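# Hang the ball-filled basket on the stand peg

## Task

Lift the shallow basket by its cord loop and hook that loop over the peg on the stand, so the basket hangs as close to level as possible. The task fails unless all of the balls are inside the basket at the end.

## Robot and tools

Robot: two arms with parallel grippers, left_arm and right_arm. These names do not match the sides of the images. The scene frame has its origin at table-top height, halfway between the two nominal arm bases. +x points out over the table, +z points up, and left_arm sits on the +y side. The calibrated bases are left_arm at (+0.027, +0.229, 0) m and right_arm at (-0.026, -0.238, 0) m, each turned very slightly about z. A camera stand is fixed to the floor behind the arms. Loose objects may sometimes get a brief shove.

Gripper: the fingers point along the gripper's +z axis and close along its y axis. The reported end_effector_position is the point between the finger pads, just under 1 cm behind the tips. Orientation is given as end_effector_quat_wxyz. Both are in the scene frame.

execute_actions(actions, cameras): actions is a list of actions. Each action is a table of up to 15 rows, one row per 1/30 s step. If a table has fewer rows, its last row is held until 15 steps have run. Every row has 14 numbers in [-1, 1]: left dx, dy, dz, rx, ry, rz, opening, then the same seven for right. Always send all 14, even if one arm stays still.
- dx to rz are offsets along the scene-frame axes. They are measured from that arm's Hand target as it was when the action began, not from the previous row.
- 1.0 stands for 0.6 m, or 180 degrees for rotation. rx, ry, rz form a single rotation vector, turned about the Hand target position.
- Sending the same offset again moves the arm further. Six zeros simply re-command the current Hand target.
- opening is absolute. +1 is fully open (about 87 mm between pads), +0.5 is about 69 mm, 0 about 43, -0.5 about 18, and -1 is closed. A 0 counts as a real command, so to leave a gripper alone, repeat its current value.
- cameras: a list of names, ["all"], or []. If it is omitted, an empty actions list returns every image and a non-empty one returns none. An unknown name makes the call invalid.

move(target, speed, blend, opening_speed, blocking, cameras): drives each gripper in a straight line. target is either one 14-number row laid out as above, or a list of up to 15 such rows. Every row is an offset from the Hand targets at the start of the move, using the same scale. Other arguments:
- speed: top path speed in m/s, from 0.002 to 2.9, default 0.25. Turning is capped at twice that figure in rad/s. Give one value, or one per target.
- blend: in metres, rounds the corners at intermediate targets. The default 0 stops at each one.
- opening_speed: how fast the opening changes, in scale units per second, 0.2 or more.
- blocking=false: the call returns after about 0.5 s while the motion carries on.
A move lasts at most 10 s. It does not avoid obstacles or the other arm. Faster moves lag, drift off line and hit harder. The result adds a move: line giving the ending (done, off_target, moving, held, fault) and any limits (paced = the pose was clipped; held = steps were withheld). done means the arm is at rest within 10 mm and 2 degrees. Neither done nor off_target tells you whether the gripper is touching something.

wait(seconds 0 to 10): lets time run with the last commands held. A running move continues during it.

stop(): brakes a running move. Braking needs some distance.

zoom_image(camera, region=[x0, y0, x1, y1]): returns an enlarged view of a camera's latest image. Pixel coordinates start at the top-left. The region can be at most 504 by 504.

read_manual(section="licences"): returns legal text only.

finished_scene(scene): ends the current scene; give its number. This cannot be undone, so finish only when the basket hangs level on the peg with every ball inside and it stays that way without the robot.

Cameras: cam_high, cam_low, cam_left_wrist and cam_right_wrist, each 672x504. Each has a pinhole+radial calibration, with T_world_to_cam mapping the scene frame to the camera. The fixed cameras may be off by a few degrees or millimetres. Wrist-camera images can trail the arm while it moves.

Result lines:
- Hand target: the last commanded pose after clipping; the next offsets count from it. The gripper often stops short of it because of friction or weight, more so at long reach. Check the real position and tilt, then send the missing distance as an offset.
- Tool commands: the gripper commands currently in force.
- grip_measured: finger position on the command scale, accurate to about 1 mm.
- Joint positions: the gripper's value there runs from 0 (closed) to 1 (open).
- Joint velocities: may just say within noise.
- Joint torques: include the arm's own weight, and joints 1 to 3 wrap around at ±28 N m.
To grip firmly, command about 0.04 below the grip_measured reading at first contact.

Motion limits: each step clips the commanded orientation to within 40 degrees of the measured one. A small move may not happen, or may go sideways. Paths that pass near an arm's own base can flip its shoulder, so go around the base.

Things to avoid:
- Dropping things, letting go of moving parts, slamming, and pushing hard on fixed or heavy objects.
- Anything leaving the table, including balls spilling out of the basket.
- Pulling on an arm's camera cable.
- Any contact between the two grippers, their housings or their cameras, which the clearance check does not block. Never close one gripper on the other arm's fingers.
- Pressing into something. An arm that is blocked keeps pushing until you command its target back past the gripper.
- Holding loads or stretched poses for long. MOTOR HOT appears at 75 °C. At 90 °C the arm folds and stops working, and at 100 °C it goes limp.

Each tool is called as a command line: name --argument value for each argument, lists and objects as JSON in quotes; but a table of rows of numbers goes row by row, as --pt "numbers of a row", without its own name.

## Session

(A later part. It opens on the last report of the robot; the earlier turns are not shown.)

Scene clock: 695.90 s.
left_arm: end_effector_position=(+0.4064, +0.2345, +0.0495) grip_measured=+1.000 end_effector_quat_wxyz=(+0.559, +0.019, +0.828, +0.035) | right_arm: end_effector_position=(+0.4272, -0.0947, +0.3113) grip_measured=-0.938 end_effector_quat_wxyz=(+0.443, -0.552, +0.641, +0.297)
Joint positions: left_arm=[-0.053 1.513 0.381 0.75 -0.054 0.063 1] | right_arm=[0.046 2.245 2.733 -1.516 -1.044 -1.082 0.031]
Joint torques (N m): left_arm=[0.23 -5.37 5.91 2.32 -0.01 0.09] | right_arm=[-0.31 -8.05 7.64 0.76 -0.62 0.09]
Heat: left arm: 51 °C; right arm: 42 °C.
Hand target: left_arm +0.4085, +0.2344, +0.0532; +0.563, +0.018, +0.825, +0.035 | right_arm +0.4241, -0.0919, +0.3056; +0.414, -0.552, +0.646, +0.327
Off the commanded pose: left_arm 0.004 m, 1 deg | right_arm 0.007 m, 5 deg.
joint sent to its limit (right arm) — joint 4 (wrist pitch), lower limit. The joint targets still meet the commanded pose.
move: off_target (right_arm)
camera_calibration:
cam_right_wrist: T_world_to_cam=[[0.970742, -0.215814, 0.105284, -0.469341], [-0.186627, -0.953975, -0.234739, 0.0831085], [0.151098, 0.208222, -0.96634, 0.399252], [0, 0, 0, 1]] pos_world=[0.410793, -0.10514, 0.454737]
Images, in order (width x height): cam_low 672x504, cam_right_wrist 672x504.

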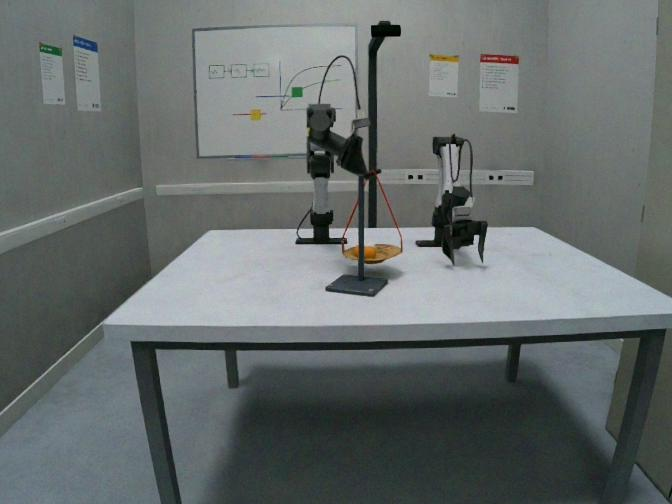

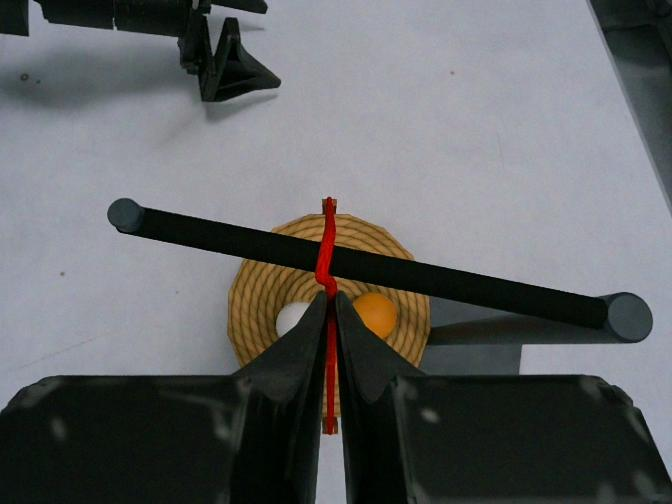

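move --target '[0,0,0,0,0,0,1,0.0,0.0,0.09,0,0,0,-1]' --speed 0.03 --cameras '["cam_low","cam_right_wrist"]'

zoom_image --camera "cam_low" --region '[335, 140, 425, 280]'

zoom_image --camera "cam_right_wrist" --region '[200, 180, 480, 390]'

Scene clock: 727.87 s.
left_arm: end_effector_position=(+0.4064, +0.2345, +0.0495) grip_measured=+1.000 end_effector_quat_wxyz=(+0.559, +0.019, +0.828, +0.035) | right_arm: end_effector_position=(+0.4267, -0.0930, +0.3382) grip_measured=-0.938 end_effector_quat_wxyz=(+0.458, -0.509, +0.660, +0.309)
Joint positions: left_arm=[-0.053 1.513 0.381 0.75 -0.054 0.063 1] | right_arm=[0.043 2.257 2.841 -1.486 -1.052 -0.895 0.031]
Joint torques (N m): left_arm=[0.21 -5.37 5.91 2.33 -0.01 0.1] | right_arm=[-0.69 -11.95 6.98 1.68 -0.62 0.03]
Heat: left arm: 51 °C; right arm: 44 °C.
Hand target: left_arm +0.4085, +0.2344, +0.0532; +0.563, +0.018, +0.825, +0.035 | right_arm +0.4240, -0.0918, +0.3596; +0.414, -0.552, +0.646, +0.327
Off the commanded pose: left_arm 0.004 m, 1 deg | right_arm 0.021 m, 8 deg.
elbow stopped short (right arm): the move would have taken joint 3 (elbow) straighter than the controller allows.
move: off_target (right_arm)
camera_calibration:
cam_right_wrist: T_world_to_cam=[[0.95462, -0.292676, 0.0551494, -0.454545], [-0.266305, -0.921732, -0.281941, 0.143996], [0.13335, 0.25446, -0.957845, 0.434051], [0, 0, 0, 1]] pos_world=[0.414383, -0.110758, 0.48142]
Images, in order (width x height): cam_low 672x504, cam_right_wrist 672x504.

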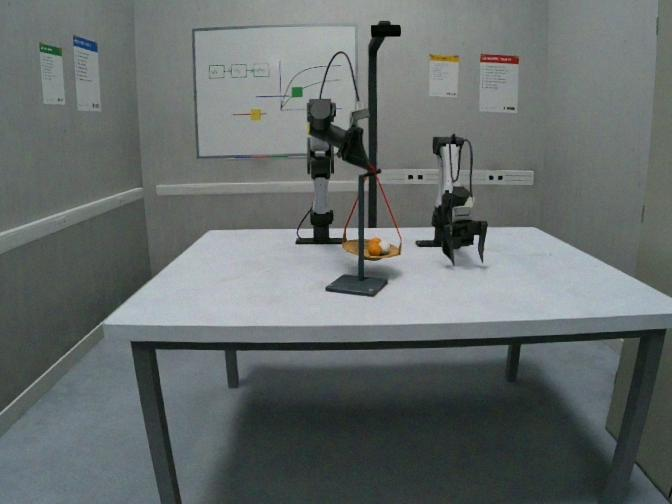

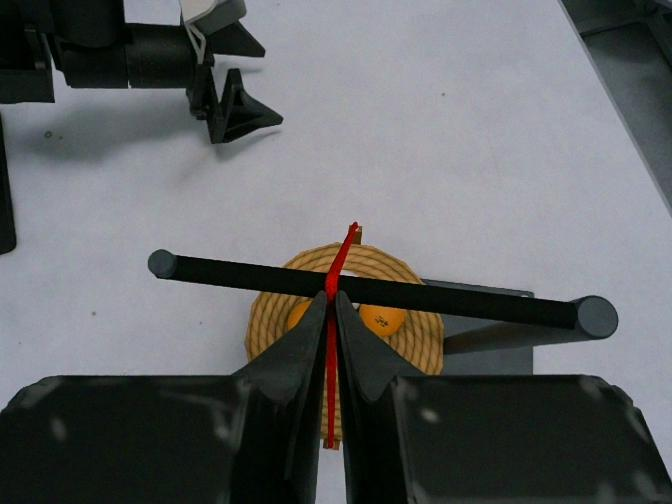

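Scaled by 3.600 from the camera's 672x504 image, which has a finer 960x720 frame.

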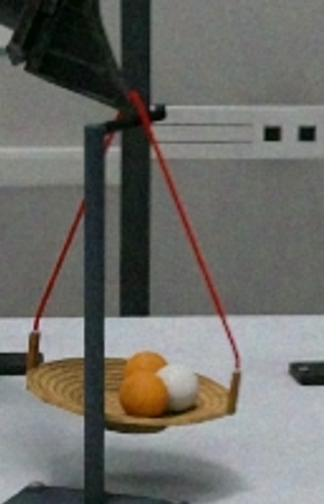

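Scaled by 1.800 from the camera's 672x504 image, which has a finer 960x720 frame.

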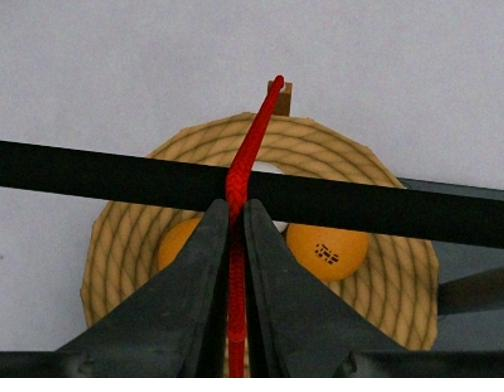

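move --target '[0,0,0,0,0,0,1,0.0,0.0,-0.05,0,0,0,-1]' --speed 0.02 --cameras '["cam_low","cam_right_wrist"]'

zoom_image --camera "cam_low" --region '[335, 140, 425, 280]'

zoom_image --camera "cam_right_wrist" --region '[200, 180, 480, 390]'

Scene clock: 745.47 s.
left_arm: end_effector_position=(+0.4064, +0.2345, +0.0495) grip_measured=+1.000 end_effector_quat_wxyz=(+0.559, +0.019, +0.828, +0.035) | right_arm: end_effector_position=(+0.4250, -0.0940, +0.3357) grip_measured=-0.938 end_effector_quat_wxyz=(+0.461, -0.531, +0.646, +0.298)
Joint positions: left_arm=[-0.053 1.513 0.381 0.75 -0.054 0.063 1] | right_arm=[0.043 2.257 2.841 -1.515 -1.052 -0.976 0.031]
Joint torques (N m): left_arm=[0.21 -5.38 5.91 2.32 -0.01 0.09] | right_arm=[-0.54 -8.01 7.31 1 -0.51 -0.19]
Heat: left arm: 51 °C; right arm: 44 °C.
Hand target: left_arm +0.4085, +0.2344, +0.0532; +0.563, +0.018, +0.825, +0.035 | right_arm +0.4240, -0.0919, +0.3295; +0.414, -0.552, +0.646, +0.327
Off the commanded pose: left_arm 0.004 m, 1 deg | right_arm 0.007 m, 7 deg.
elbow stopped short (right arm): the move would have taken joint 3 (elbow) straighter than the controller allows.
move: off_target (right_arm)
camera_calibration:
cam_right_wrist: T_world_to_cam=[[0.960172, -0.260525, 0.100975, -0.467795], [-0.225537, -0.935988, -0.270296, 0.119263], [0.16493, 0.236757, -0.957467, 0.416906], [0, 0, 0, 1]] pos_world=[0.407302, -0.108949, 0.478645]
Images, in order (width x height): cam_low 672x504, cam_right_wrist 672x504.

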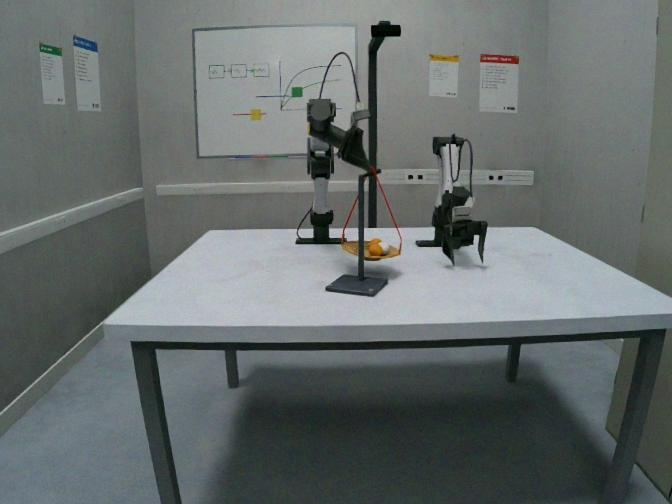

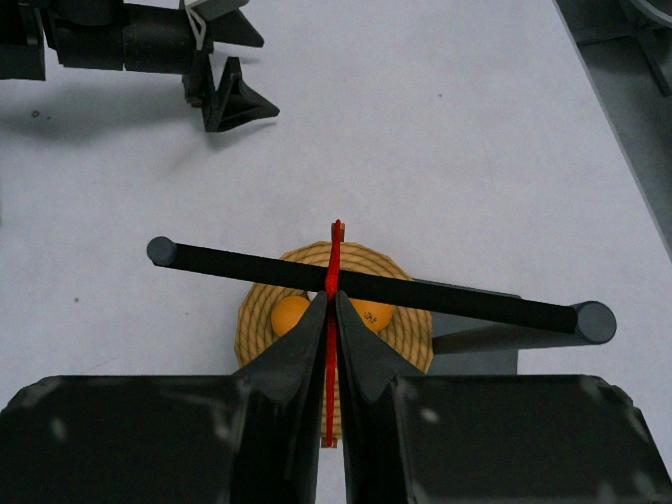

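Scaled by 3.600 from the camera's 672x504 image, which has a finer 960x720 frame.

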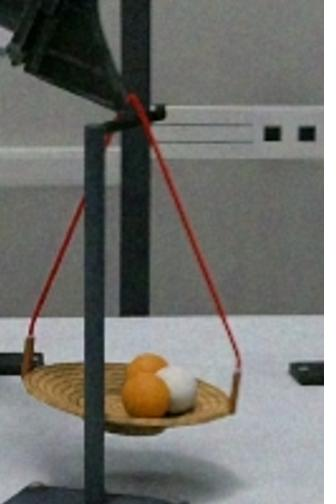

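Scaled by 1.800 from the camera's 672x504 image, which has a finer 960x720 frame.

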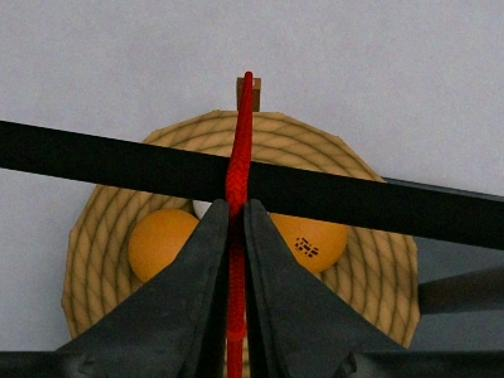

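move --target '[0,0,0,0,0,0,1,0.0,0.002,-0.02,0,0,0,-1]' --speed 0.02 --cameras '["cam_low","cam_right_wrist"]'

zoom_image --camera "cam_low" --region '[335, 140, 425, 280]'

zoom_image --camera "cam_right_wrist" --region '[200, 180, 480, 390]'

Scene clock: 751.97 s.
left_arm: end_effector_position=(+0.4064, +0.2345, +0.0495) grip_measured=+1.000 end_effector_quat_wxyz=(+0.559, +0.019, +0.828, +0.035) | right_arm: end_effector_position=(+0.4264, -0.0944, +0.3358) grip_measured=-0.938 end_effector_quat_wxyz=(+0.466, -0.542, +0.636, +0.290)
Joint positions: left_arm=[-0.053 1.513 0.381 0.75 -0.054 0.063 1] | right_arm=[0.043 2.257 2.841 -1.516 -1.052 -1.012 0.031]
Joint torques (N m): left_arm=[0.21 -5.38 5.9 2.33 -0.01 0.09] | right_arm=[0.12 -8.13 3.44 0.91 -0.51 -0.16]
Heat: left arm: 51 °C; right arm: 44 °C.
Hand target: left_arm +0.4085, +0.2344, +0.0532; +0.563, +0.018, +0.825, +0.035 | right_arm +0.4240, -0.0907, +0.3175; +0.414, -0.552, +0.646, +0.327
Off the commanded pose: left_arm 0.004 m, 1 deg | right_arm 0.019 m, 7 deg.
joint sent to its limit (right arm) — joint 4 (wrist pitch), lower limit. The joint targets are off in orientation, not in position.
move: off_target (right_arm)
camera_calibration:
cam_right_wrist: T_world_to_cam=[[0.960168, -0.245437, 0.133562, -0.478729], [-0.203545, -0.941826, -0.267458, 0.10838], [0.191436, 0.229619, -0.954268, 0.403806], [0, 0, 0, 1]] pos_world=[0.404417, -0.108144, 0.478266]
Images, in order (width x height): cam_low 672x504, cam_right_wrist 672x504.

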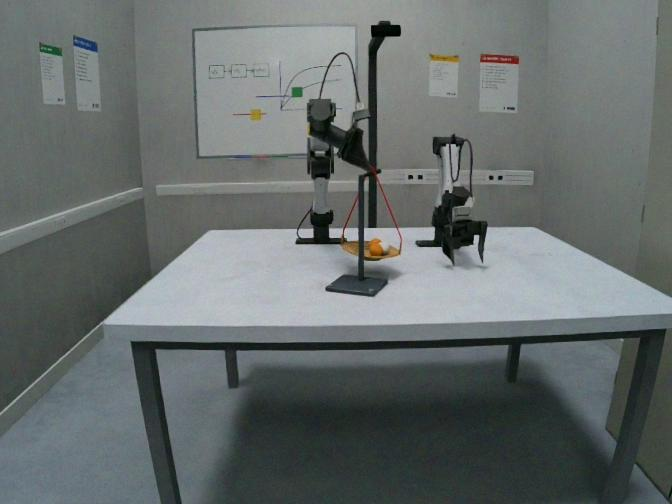

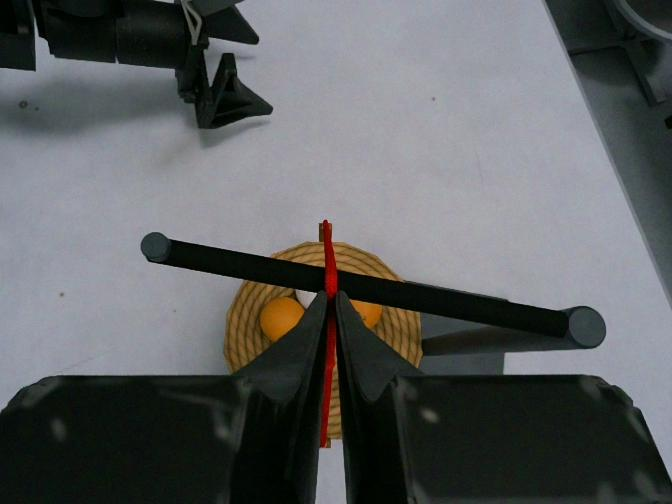

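Scaled by 3.600 from the camera's 672x504 image, which has a finer 960x720 frame.

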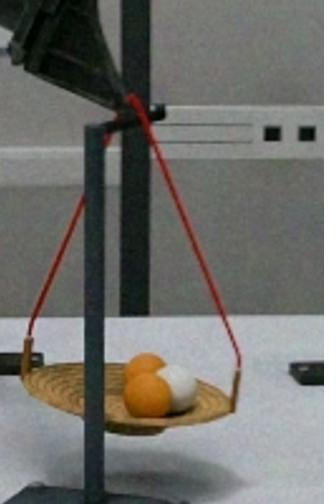

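Scaled by 1.800 from the camera's 672x504 image, which has a finer 960x720 frame.

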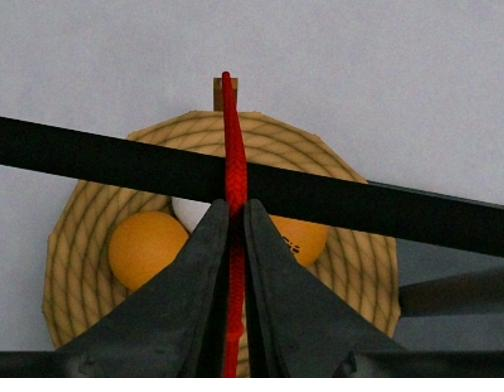

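move --target '[0,0,0,0,0,0,1,0.0,0.0,-0.01,0,0,0,-1]' --speed 0.02 --cameras '["cam_low","cam_right_wrist"]'

zoom_image --camera "cam_low" --region '[335, 140, 425, 280]'

zoom_image --camera "cam_right_wrist" --region '[200, 180, 480, 390]'

Scene clock: 757.97 s.
left_arm: end_effector_position=(+0.4064, +0.2345, +0.0495) grip_measured=+1.000 end_effector_quat_wxyz=(+0.559, +0.019, +0.828, +0.035) | right_arm: end_effector_position=(+0.4276, -0.0946, +0.3272) grip_measured=-0.938 end_effector_quat_wxyz=(+0.458, -0.544, +0.638, +0.294)
Joint positions: left_arm=[-0.053 1.513 0.381 0.75 -0.054 0.063 1] | right_arm=[0.043 2.257 2.809 -1.516 -1.052 -1.032 0.031]
Joint torques (N m): left_arm=[0.21 -5.38 5.93 2.32 -0.01 0.1] | right_arm=[0.1 -8.54 3.78 0.89 -0.48 -0.14]
Heat: left arm: 51 °C; right arm: 43 °C.
Hand target: left_arm +0.4085, +0.2344, +0.0532; +0.563, +0.018, +0.825, +0.035 | right_arm +0.4240, -0.0907, +0.3116; +0.414, -0.552, +0.646, +0.327
Off the commanded pose: left_arm 0.004 m, 1 deg | right_arm 0.017 m, 6 deg.
joint sent to its limit (right arm) — joint 4 (wrist pitch), lower limit. The joint targets are off in orientation, not in position.
move: off_target (right_arm)
camera_calibration:
cam_right_wrist: T_world_to_cam=[[0.963992, -0.236889, 0.120844, -0.475522], [-0.199798, -0.945054, -0.258756, 0.101401], [0.175501, 0.225294, -0.958354, 0.403142], [0, 0, 0, 1]] pos_world=[0.407908, -0.107642, 0.470055]
Images, in order (width x height): cam_low 672x504, cam_right_wrist 672x504.

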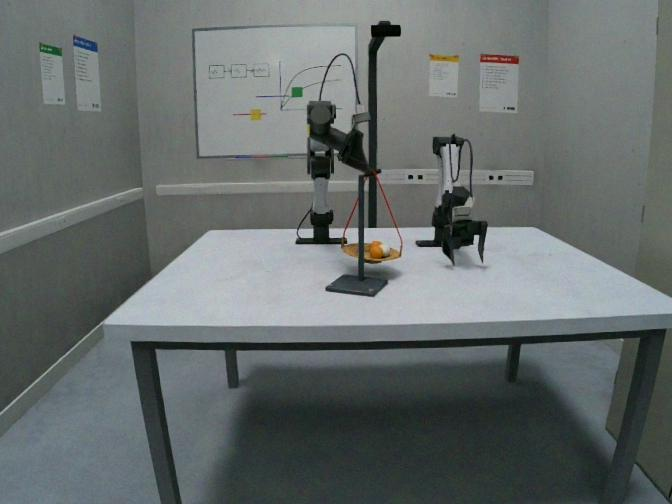

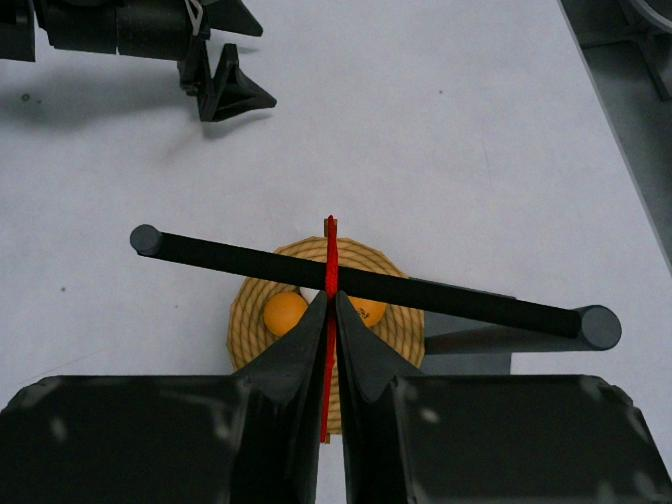

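Scaled by 3.600 from the camera's 672x504 image, which has a finer 960x720 frame.

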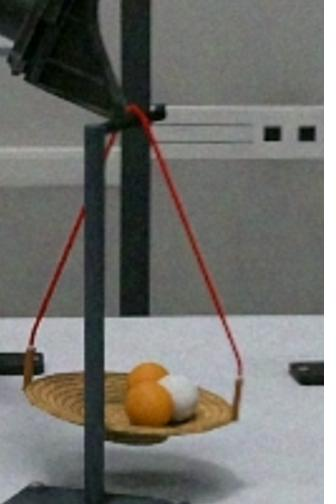

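Scaled by 1.800 from the camera's 672x504 image, which has a finer 960x720 frame.

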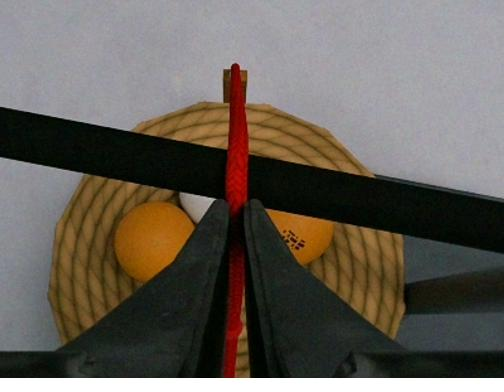

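move --target '[0,0,0,0,0,0,1,0.0,0.0,-0.01,0,0,0,-1]' --speed 0.02 --cameras '["cam_low","cam_right_wrist"]'

zoom_image --camera "cam_low" --region '[335, 140, 425, 280]'

zoom_image --camera "cam_right_wrist" --region '[200, 180, 480, 390]'

Scene clock: 764.07 s.
left_arm: end_effector_position=(+0.4064, +0.2345, +0.0495) grip_measured=+1.000 end_effector_quat_wxyz=(+0.559, +0.019, +0.828, +0.035) | right_arm: end_effector_position=(+0.4281, -0.0938, +0.3211) grip_measured=-0.938 end_effector_quat_wxyz=(+0.453, -0.547, +0.638, +0.298)
Joint positions: left_arm=[-0.053 1.513 0.381 0.75 -0.054 0.063 1] | right_arm=[0.044 2.257 2.785 -1.516 -1.055 -1.05 0.031]
Joint torques (N m): left_arm=[0.21 -5.39 5.91 2.33 -0.01 0.09] | right_arm=[-0.34 -8.68 3.28 0.8 -0.45 -0.17]
Heat: left arm: 51 °C; right arm: 42 °C.
Hand target: left_arm +0.4085, +0.2344, +0.0532; +0.563, +0.018, +0.825, +0.035 | right_arm +0.4240, -0.0908, +0.3055; +0.414, -0.552, +0.646, +0.327
Off the commanded pose: left_arm 0.004 m, 1 deg | right_arm 0.016 m, 6 deg.
joint sent to its limit (right arm) — joint 4 (wrist pitch), lower limit. The joint targets still meet the commanded pose.
move: off_target (right_arm)
camera_calibration:
cam_right_wrist: T_world_to_cam=[[0.96737, -0.226508, 0.113534, -0.473161], [-0.192152, -0.947936, -0.253957, 0.0956092], [0.165147, 0.223855, -0.960529, 0.402016], [0, 0, 0, 1]] pos_world=[0.409701, -0.106536, 0.464148]
Images, in order (width x height): cam_low 672x504, cam_right_wrist 672x504.

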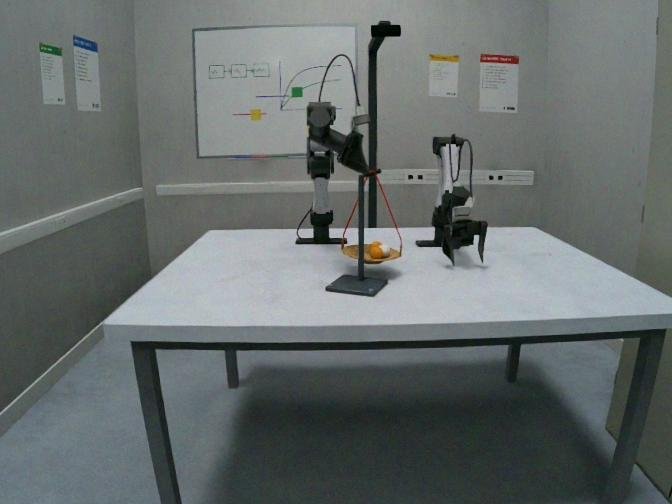

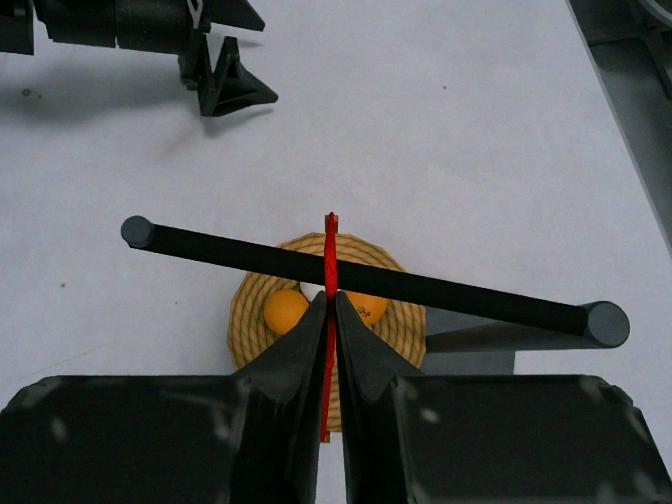

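Scaled by 3.600 from the camera's 672x504 image, which has a finer 960x720 frame.

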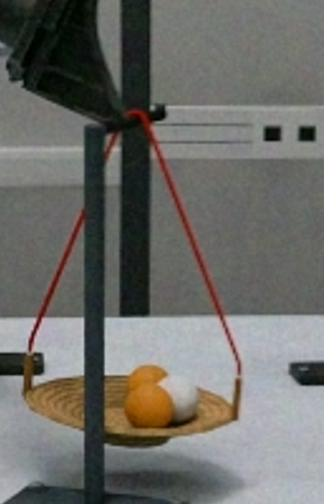

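Scaled by 1.800 from the camera's 672x504 image, which has a finer 960x720 frame.

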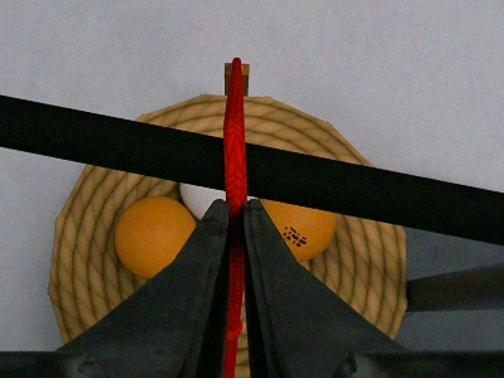

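move --target '[0,0,0,0,0,0,1,0.0,0.0,-0.012,0,0,0,-1]' --speed 0.02 --cameras '["cam_low","cam_right_wrist"]'

zoom_image --camera "cam_low" --region '[335, 140, 425, 280]'

zoom_image --camera "cam_right_wrist" --region '[200, 180, 480, 390]'

Scene clock: 772.00 s.
left_arm: end_effector_position=(+0.4064, +0.2345, +0.0495) grip_measured=+1.000 end_effector_quat_wxyz=(+0.559, +0.019, +0.828, +0.035) | right_arm: end_effector_position=(+0.4276, -0.0917, +0.3174) grip_measured=-0.938 end_effector_quat_wxyz=(+0.453, -0.551, +0.631, +0.306)
Joint positions: left_arm=[-0.053 1.513 0.381 0.75 -0.054 0.063 1] | right_arm=[0.044 2.257 2.762 -1.516 -1.076 -1.076 0.031]
Joint torques (N m): left_arm=[0.23 -5.38 5.93 2.33 0 0.09] | right_arm=[-0.01 -9.14 2.85 0.78 -0.25 -0.14]
Heat: left arm: 51 °C; right arm: 42 °C.
Hand target: left_arm +0.4085, +0.2344, +0.0532; +0.563, +0.018, +0.825, +0.035 | right_arm +0.4240, -0.0906, +0.2984; +0.414, -0.552, +0.646, +0.327
Off the commanded pose: left_arm 0.004 m, 1 deg | right_arm 0.019 m, 5 deg.
joint sent to its limit (right arm) — joint 4 (wrist pitch), lower limit. The joint targets still meet the commanded pose.
move: off_target (right_arm)
camera_calibration:
cam_right_wrist: T_world_to_cam=[[0.972093, -0.207008, 0.11038, -0.471029], [-0.1721, -0.949008, -0.26413, 0.0909999], [0.159429, 0.237763, -0.95815, 0.401108], [0, 0, 0, 1]] pos_world=[0.409597, -0.106515, 0.460349]
Images, in order (width x height): cam_low 672x504, cam_right_wrist 672x504.

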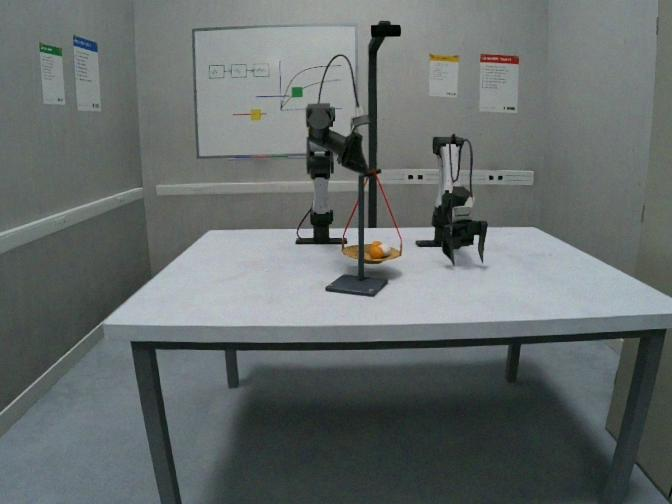

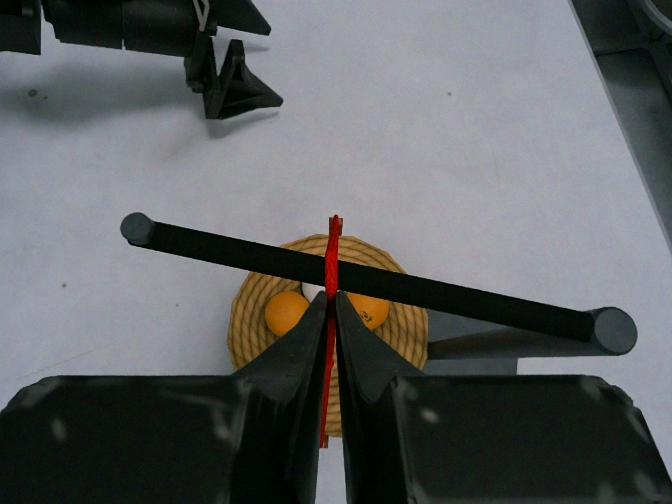

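Scaled by 3.600 from the camera's 672x504 image, which has a finer 960x720 frame.

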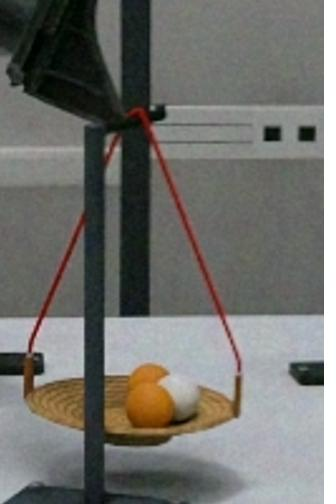

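Scaled by 1.800 from the camera's 672x504 image, which has a finer 960x720 frame.

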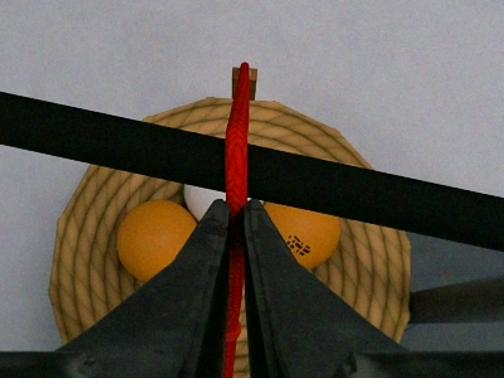

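move --target '[0,0,0,0,0,0,1,-0.002,-0.008,-0.008,0,0,0,-1]' --speed 0.02 --cameras '["cam_low","cam_right_wrist"]'

zoom_image --camera "cam_low" --region '[335, 140, 425, 280]'

zoom_image --camera "cam_right_wrist" --region '[200, 180, 480, 390]'

Scene clock: 779.70 s.
left_arm: end_effector_position=(+0.4064, +0.2345, +0.0495) grip_measured=+1.000 end_effector_quat_wxyz=(+0.559, +0.019, +0.828, +0.035) | right_arm: end_effector_position=(+0.4282, -0.0932, +0.3050) grip_measured=-0.938 end_effector_quat_wxyz=(+0.443, -0.549, +0.633, +0.318)
Joint positions: left_arm=[-0.053 1.513 0.381 0.75 -0.054 0.063 1] | right_arm=[0.038 2.257 2.71 -1.516 -1.089 -1.104 0.031]
Joint torques (N m): left_arm=[0.23 -5.38 5.9 2.32 -0.01 0.1] | right_arm=[-0.25 -10.59 3.62 0.68 -0.19 -0.15]
Heat: left arm: 51 °C; right arm: 41 °C.
Hand target: left_arm +0.4085, +0.2344, +0.0532; +0.563, +0.018, +0.825, +0.035 | right_arm +0.4228, -0.0955, +0.2936; +0.414, -0.552, +0.646, +0.327
Off the commanded pose: left_arm 0.004 m, 1 deg | right_arm 0.013 m, 4 deg.
joint sent to its limit (right arm) — joint 4 (wrist pitch), lower limit. The joint targets still meet the commanded pose.
move: off_target (right_arm)
camera_calibration:
cam_right_wrist: T_world_to_cam=[[0.977193, -0.195848, 0.0820821, -0.463135], [-0.168238, -0.949871, -0.263517, 0.0845235], [0.129577, 0.243698, -0.961156, 0.403725], [0, 0, 0, 1]] pos_world=[0.414479, -0.108805, 0.448331]
Images, in order (width x height): cam_low 672x504, cam_right_wrist 672x504.

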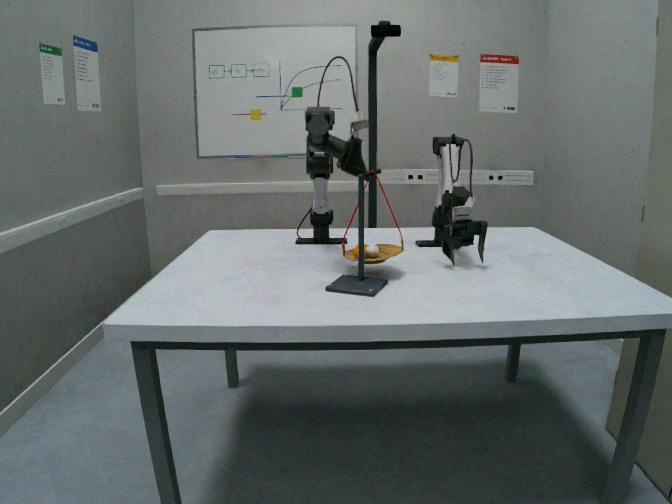

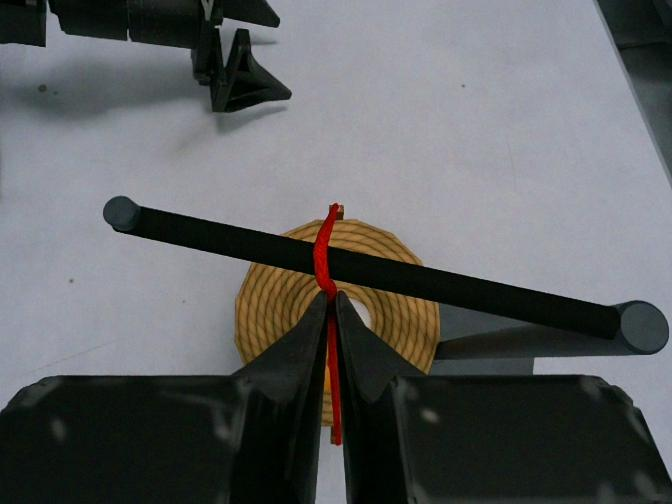

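Scaled by 3.600 from the camera's 672x504 image, which has a finer 960x720 frame.

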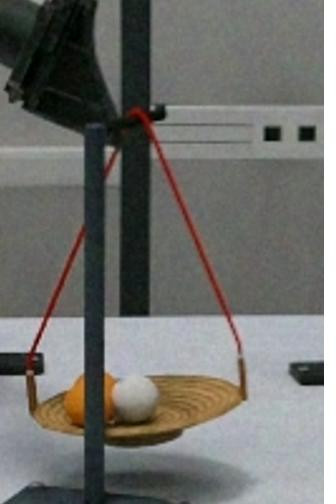

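Scaled by 1.800 from the camera's 672x504 image, which has a finer 960x720 frame.

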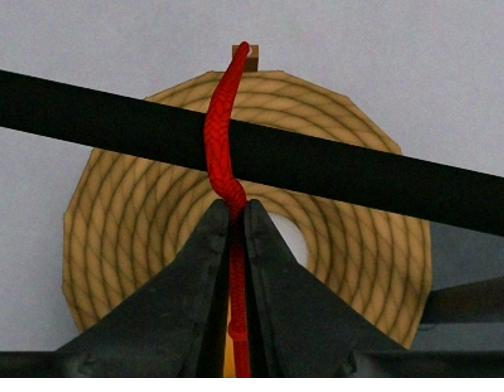

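move --pt "0 0 0 0 0 0 1 0.002 0.004 0.11 0 0 0 -1" --pt "0 0 0 0 0 0 1 0.002 0.006 0.05 0 0 0 -1" --pt "0 0 0 0 0 0 1 0.002 0.0085 0.02 0 0 0 -1" --speed 0.03 --cameras '["cam_low","cam_right_wrist"]'

zoom_image --camera "cam_low" --region '[335, 140, 425, 280]'

zoom_image --camera "cam_right_wrist" --region '[200, 180, 480, 390]'

Scene clock: 794.27 s.
left_arm: end_effector_position=(+0.4064, +0.2345, +0.0495) grip_measured=+1.000 end_effector_quat_wxyz=(+0.559, +0.019, +0.828, +0.035) | right_arm: end_effector_position=(+0.4272, -0.0923, +0.3217) grip_measured=-0.938 end_effector_quat_wxyz=(+0.454, -0.547, +0.635, +0.302)
Joint positions: left_arm=[-0.053 1.513 0.381 0.75 -0.054 0.063 1] | right_arm=[0.045 2.257 2.783 -1.516 -1.065 -1.051 0.031]
Joint torques (N m): left_arm=[0.23 -5.38 5.91 2.32 -0.01 0.1] | right_arm=[-0.09 -8.76 3.88 0.79 -0.31 -0.1]
Heat: left arm: 51 °C; right arm: 42 °C.
Hand target: left_arm +0.4085, +0.2344, +0.0532; +0.563, +0.018, +0.825, +0.035 | right_arm +0.4240, -0.0904, +0.3056; +0.414, -0.552, +0.646, +0.327
Off the commanded pose: left_arm 0.004 m, 1 deg | right_arm 0.017 m, 6 deg.
elbow stopped short (right arm): the move would have taken joint 3 (elbow) straighter than the controller allows.
joint sent to its limit (right arm) — joint 4 (wrist pitch), lower limit. The joint targets still meet the commanded pose.
move: off_target (right_arm)
camera_calibration:
cam_right_wrist: T_world_to_cam=[[0.968991, -0.221245, 0.110036, -0.471163], [-0.186572, -0.947067, -0.261256, 0.0970381], [0.162013, 0.232625, -0.958977, 0.404026], [0, 0, 0, 1]] pos_world=[0.409199, -0.106327, 0.464648]
Images, in order (width x height): cam_low 672x504, cam_right_wrist 672x504.

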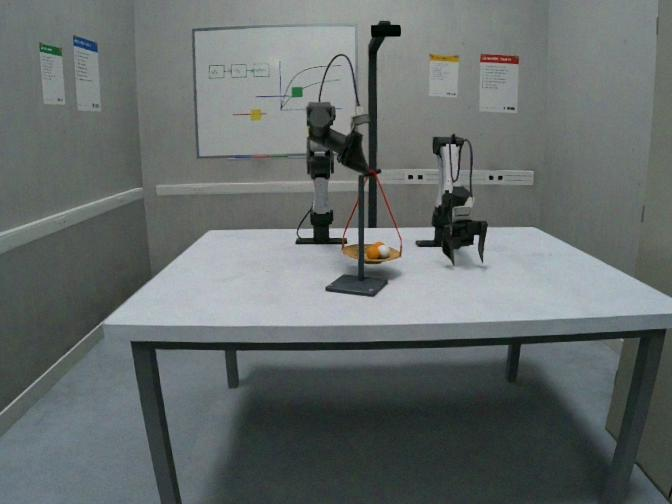

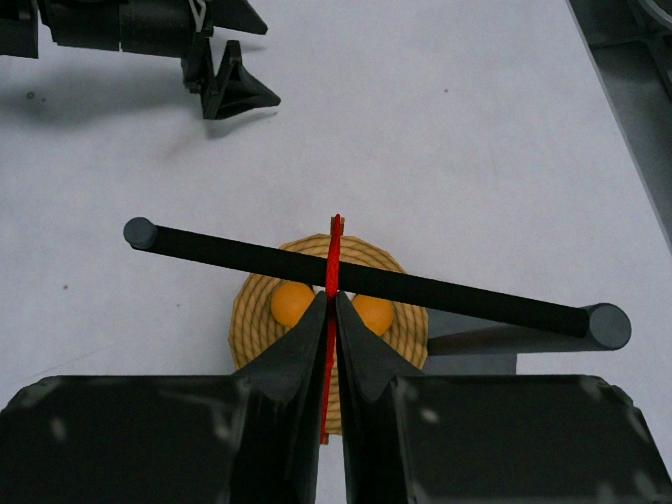

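Scaled by 3.600 from the camera's 672x504 image, which has a finer 960x720 frame.

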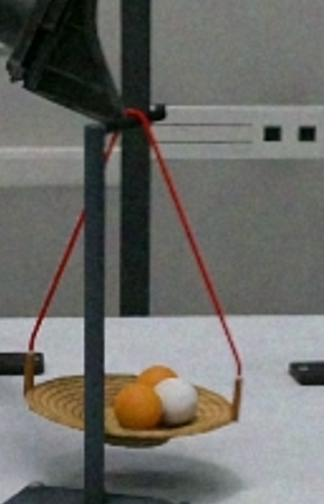

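Scaled by 1.800 from the camera's 672x504 image, which has a finer 960x720 frame.

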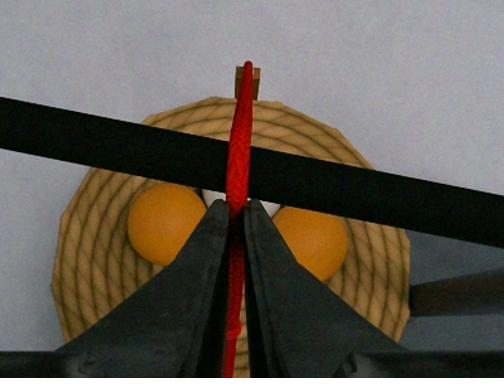

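move --target '[0,0,0,0,0,0,1,0,0,0,0,0,0,-0.6]' --opening_speed 0.3 --cameras '["cam_low","cam_right_wrist"]'

zoom_image --camera "cam_low" --region '[335, 140, 425, 280]'

zoom_image --camera "cam_right_wrist" --region '[200, 180, 480, 390]'

Scene clock: 800.73 s.
left_arm: end_effector_position=(+0.4064, +0.2345, +0.0495) grip_measured=+1.000 end_effector_quat_wxyz=(+0.559, +0.019, +0.828, +0.035) | right_arm: end_effector_position=(+0.4273, -0.0923, +0.3217) grip_measured=-0.601 end_effector_quat_wxyz=(+0.454, -0.547, +0.635, +0.302)
Joint positions: left_arm=[-0.053 1.513 0.381 0.75 -0.054 0.063 1] | right_arm=[0.045 2.257 2.783 -1.516 -1.065 -1.052 0.2]
Joint torques (N m): left_arm=[0.23 -5.37 5.91 2.33 -0.01 0.09] | right_arm=[0.32 -8.99 3.7 0.87 -0.39 -0.14]
Heat: left arm: 51 °C; right arm: 42 °C.
Hand target: left_arm +0.4085, +0.2344, +0.0532; +0.563, +0.018, +0.825, +0.035 | right_arm +0.4240, -0.0904, +0.3056; +0.414, -0.552, +0.646, +0.327
Off the commanded pose: left_arm 0.004 m, 1 deg | right_arm 0.017 m, 6 deg.
joint sent to its limit (right arm) — joint 4 (wrist pitch), lower limit. The joint targets still meet the commanded pose.
move: off_target (right_arm)
camera_calibration:
cam_right_wrist: T_world_to_cam=[[0.968991, -0.220765, 0.110992, -0.47146], [-0.185877, -0.947205, -0.261253, 0.0967192], [0.162807, 0.232521, -0.958868, 0.403656], [0, 0, 0, 1]] pos_world=[0.4091, -0.106327, 0.464649]
Images, in order (width x height): cam_low 672x504, cam_right_wrist 672x504.

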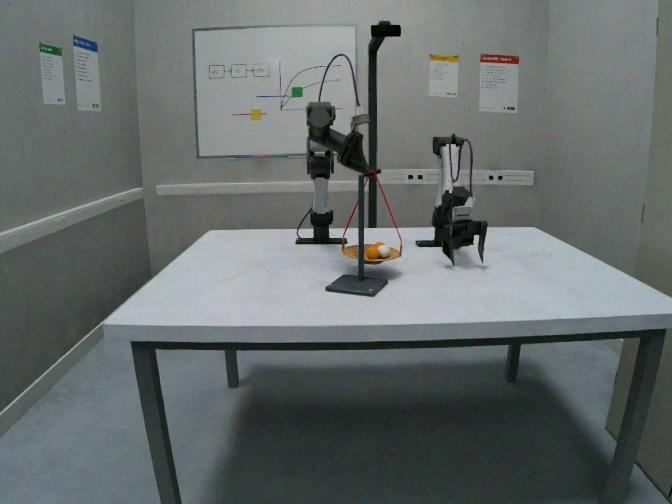

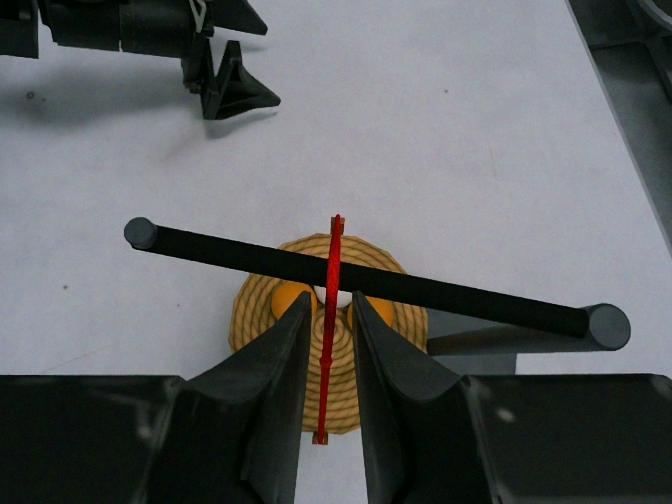

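Scaled by 3.600 from the camera's 672x504 image, which has a finer 960x720 frame.

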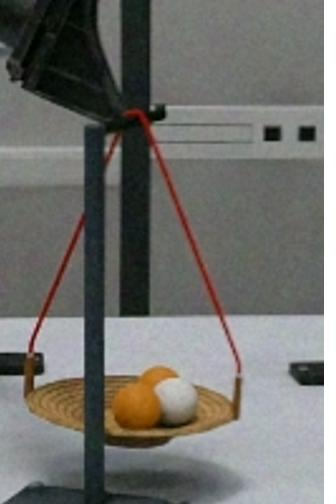

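Scaled by 1.800 from the camera's 672x504 image, which has a finer 960x720 frame.

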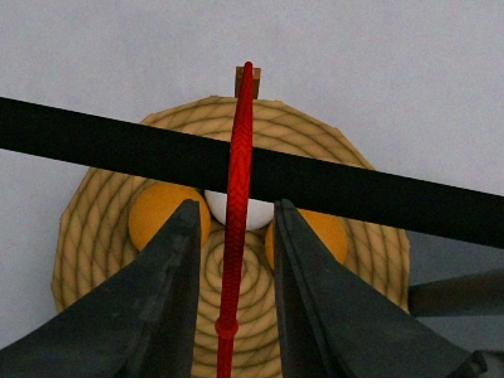

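move --target '[0,0,0,0,0,0,1,0,0,0,0,0,0,-1]' --opening_speed 0.5

move --target '[0,0,0,0,0,0,1,0,-0.004,-0.006,0,0,0,-1]' --speed 0.02 --cameras '["cam_low","cam_right_wrist"]'

zoom_image --camera "cam_low" --region '[335, 140, 425, 280]'

zoom_image --camera "cam_right_wrist" --region '[200, 180, 480, 390]'

Scene clock: 811.77 s.
left_arm: end_effector_position=(+0.4064, +0.2345, +0.0495) grip_measured=+1.000 end_effector_quat_wxyz=(+0.559, +0.019, +0.828, +0.035) | right_arm: end_effector_position=(+0.4273, -0.0923, +0.3217) grip_measured=-0.935 end_effector_quat_wxyz=(+0.454, -0.547, +0.635, +0.302)
Joint positions: left_arm=[-0.053 1.513 0.381 0.75 -0.054 0.063 1] | right_arm=[0.045 2.257 2.783 -1.516 -1.065 -1.053 0.033]
Joint torques (N m): left_arm=[0.24 -5.38 5.91 2.32 -0.01 0.1] | right_arm=[0.02 -8.91 3.67 0.86 -0.41 -0.17]
Heat: left arm: 51 °C; right arm: 42 °C.
Hand target: left_arm +0.4085, +0.2344, +0.0532; +0.563, +0.018, +0.825, +0.035 | right_arm +0.4240, -0.0904, +0.3056; +0.414, -0.552, +0.646, +0.327
Off the commanded pose: left_arm 0.004 m, 1 deg | right_arm 0.017 m, 6 deg.
joint sent to its limit (right arm) — joint 4 (wrist pitch), lower limit. The joint targets still meet the commanded pose.
move: off_target (right_arm)

Scene clock: 813.10 s.
left_arm: end_effector_position=(+0.4064, +0.2345, +0.0495) grip_measured=+1.000 end_effector_quat_wxyz=(+0.559, +0.019, +0.828, +0.035) | right_arm: end_effector_position=(+0.4277, -0.0922, +0.3177) grip_measured=-0.935 end_effector_quat_wxyz=(+0.452, -0.550, +0.633, +0.304)
Joint positions: left_arm=[-0.053 1.513 0.381 0.75 -0.054 0.063 1] | right_arm=[0.044 2.257 2.766 -1.516 -1.07 -1.069 0.033]
Joint torques (N m): left_arm=[0.21 -5.37 5.91 2.32 -0.01 0.09] | right_arm=[-0.46 -9.16 3.33 0.8 -0.37 -0.12]
Heat: left arm: 51 °C; right arm: 42 °C.
Hand target: left_arm +0.4085, +0.2344, +0.0532; +0.563, +0.018, +0.825, +0.035 | right_arm +0.4240, -0.0929, +0.3019; +0.414, -0.552, +0.646, +0.327
Off the commanded pose: left_arm 0.004 m, 1 deg | right_arm 0.016 m, 5 deg.
joint sent to its limit (right arm) — joint 4 (wrist pitch), lower limit. The joint targets still meet the commanded pose.
move: off_target (right_arm)
camera_calibration:
cam_right_wrist: T_world_to_cam=[[0.971134, -0.212325, 0.108709, -0.470824], [-0.178299, -0.948872, -0.260484, 0.092234], [0.158458, 0.233582, -0.959338, 0.40188], [0, 0, 0, 1]] pos_world=[0.409997, -0.106321, 0.460747]
Images, in order (width x height): cam_low 672x504, cam_right_wrist 672x504.

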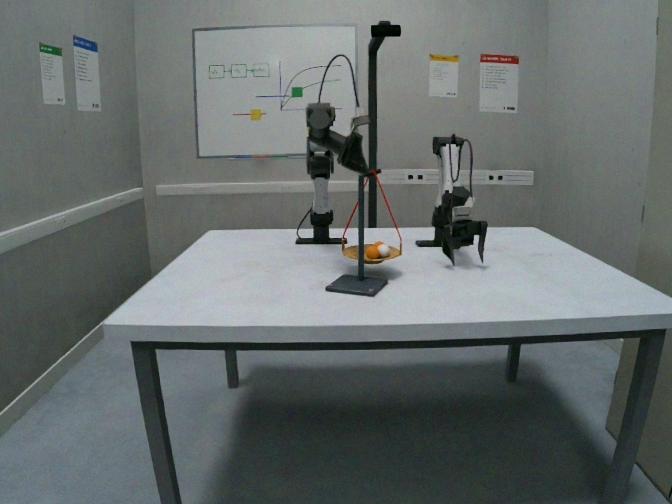

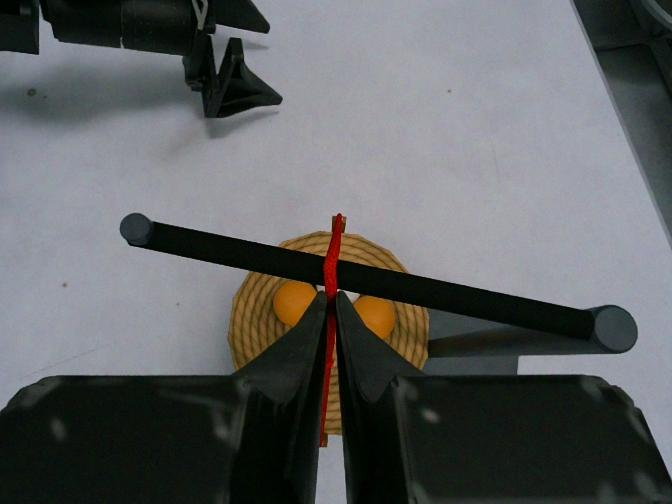

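Scaled by 3.600 from the camera's 672x504 image, which has a finer 960x720 frame.

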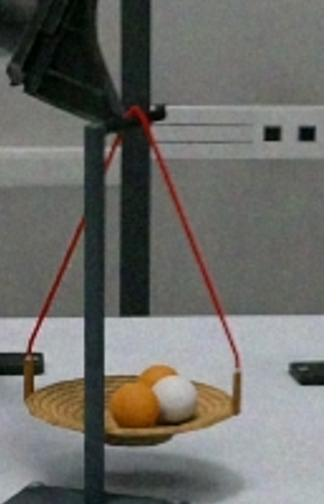

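Scaled by 1.800 from the camera's 672x504 image, which has a finer 960x720 frame.

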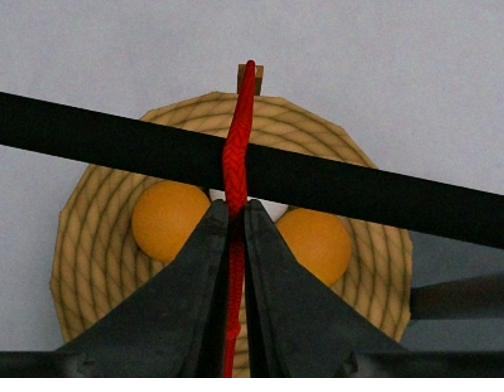

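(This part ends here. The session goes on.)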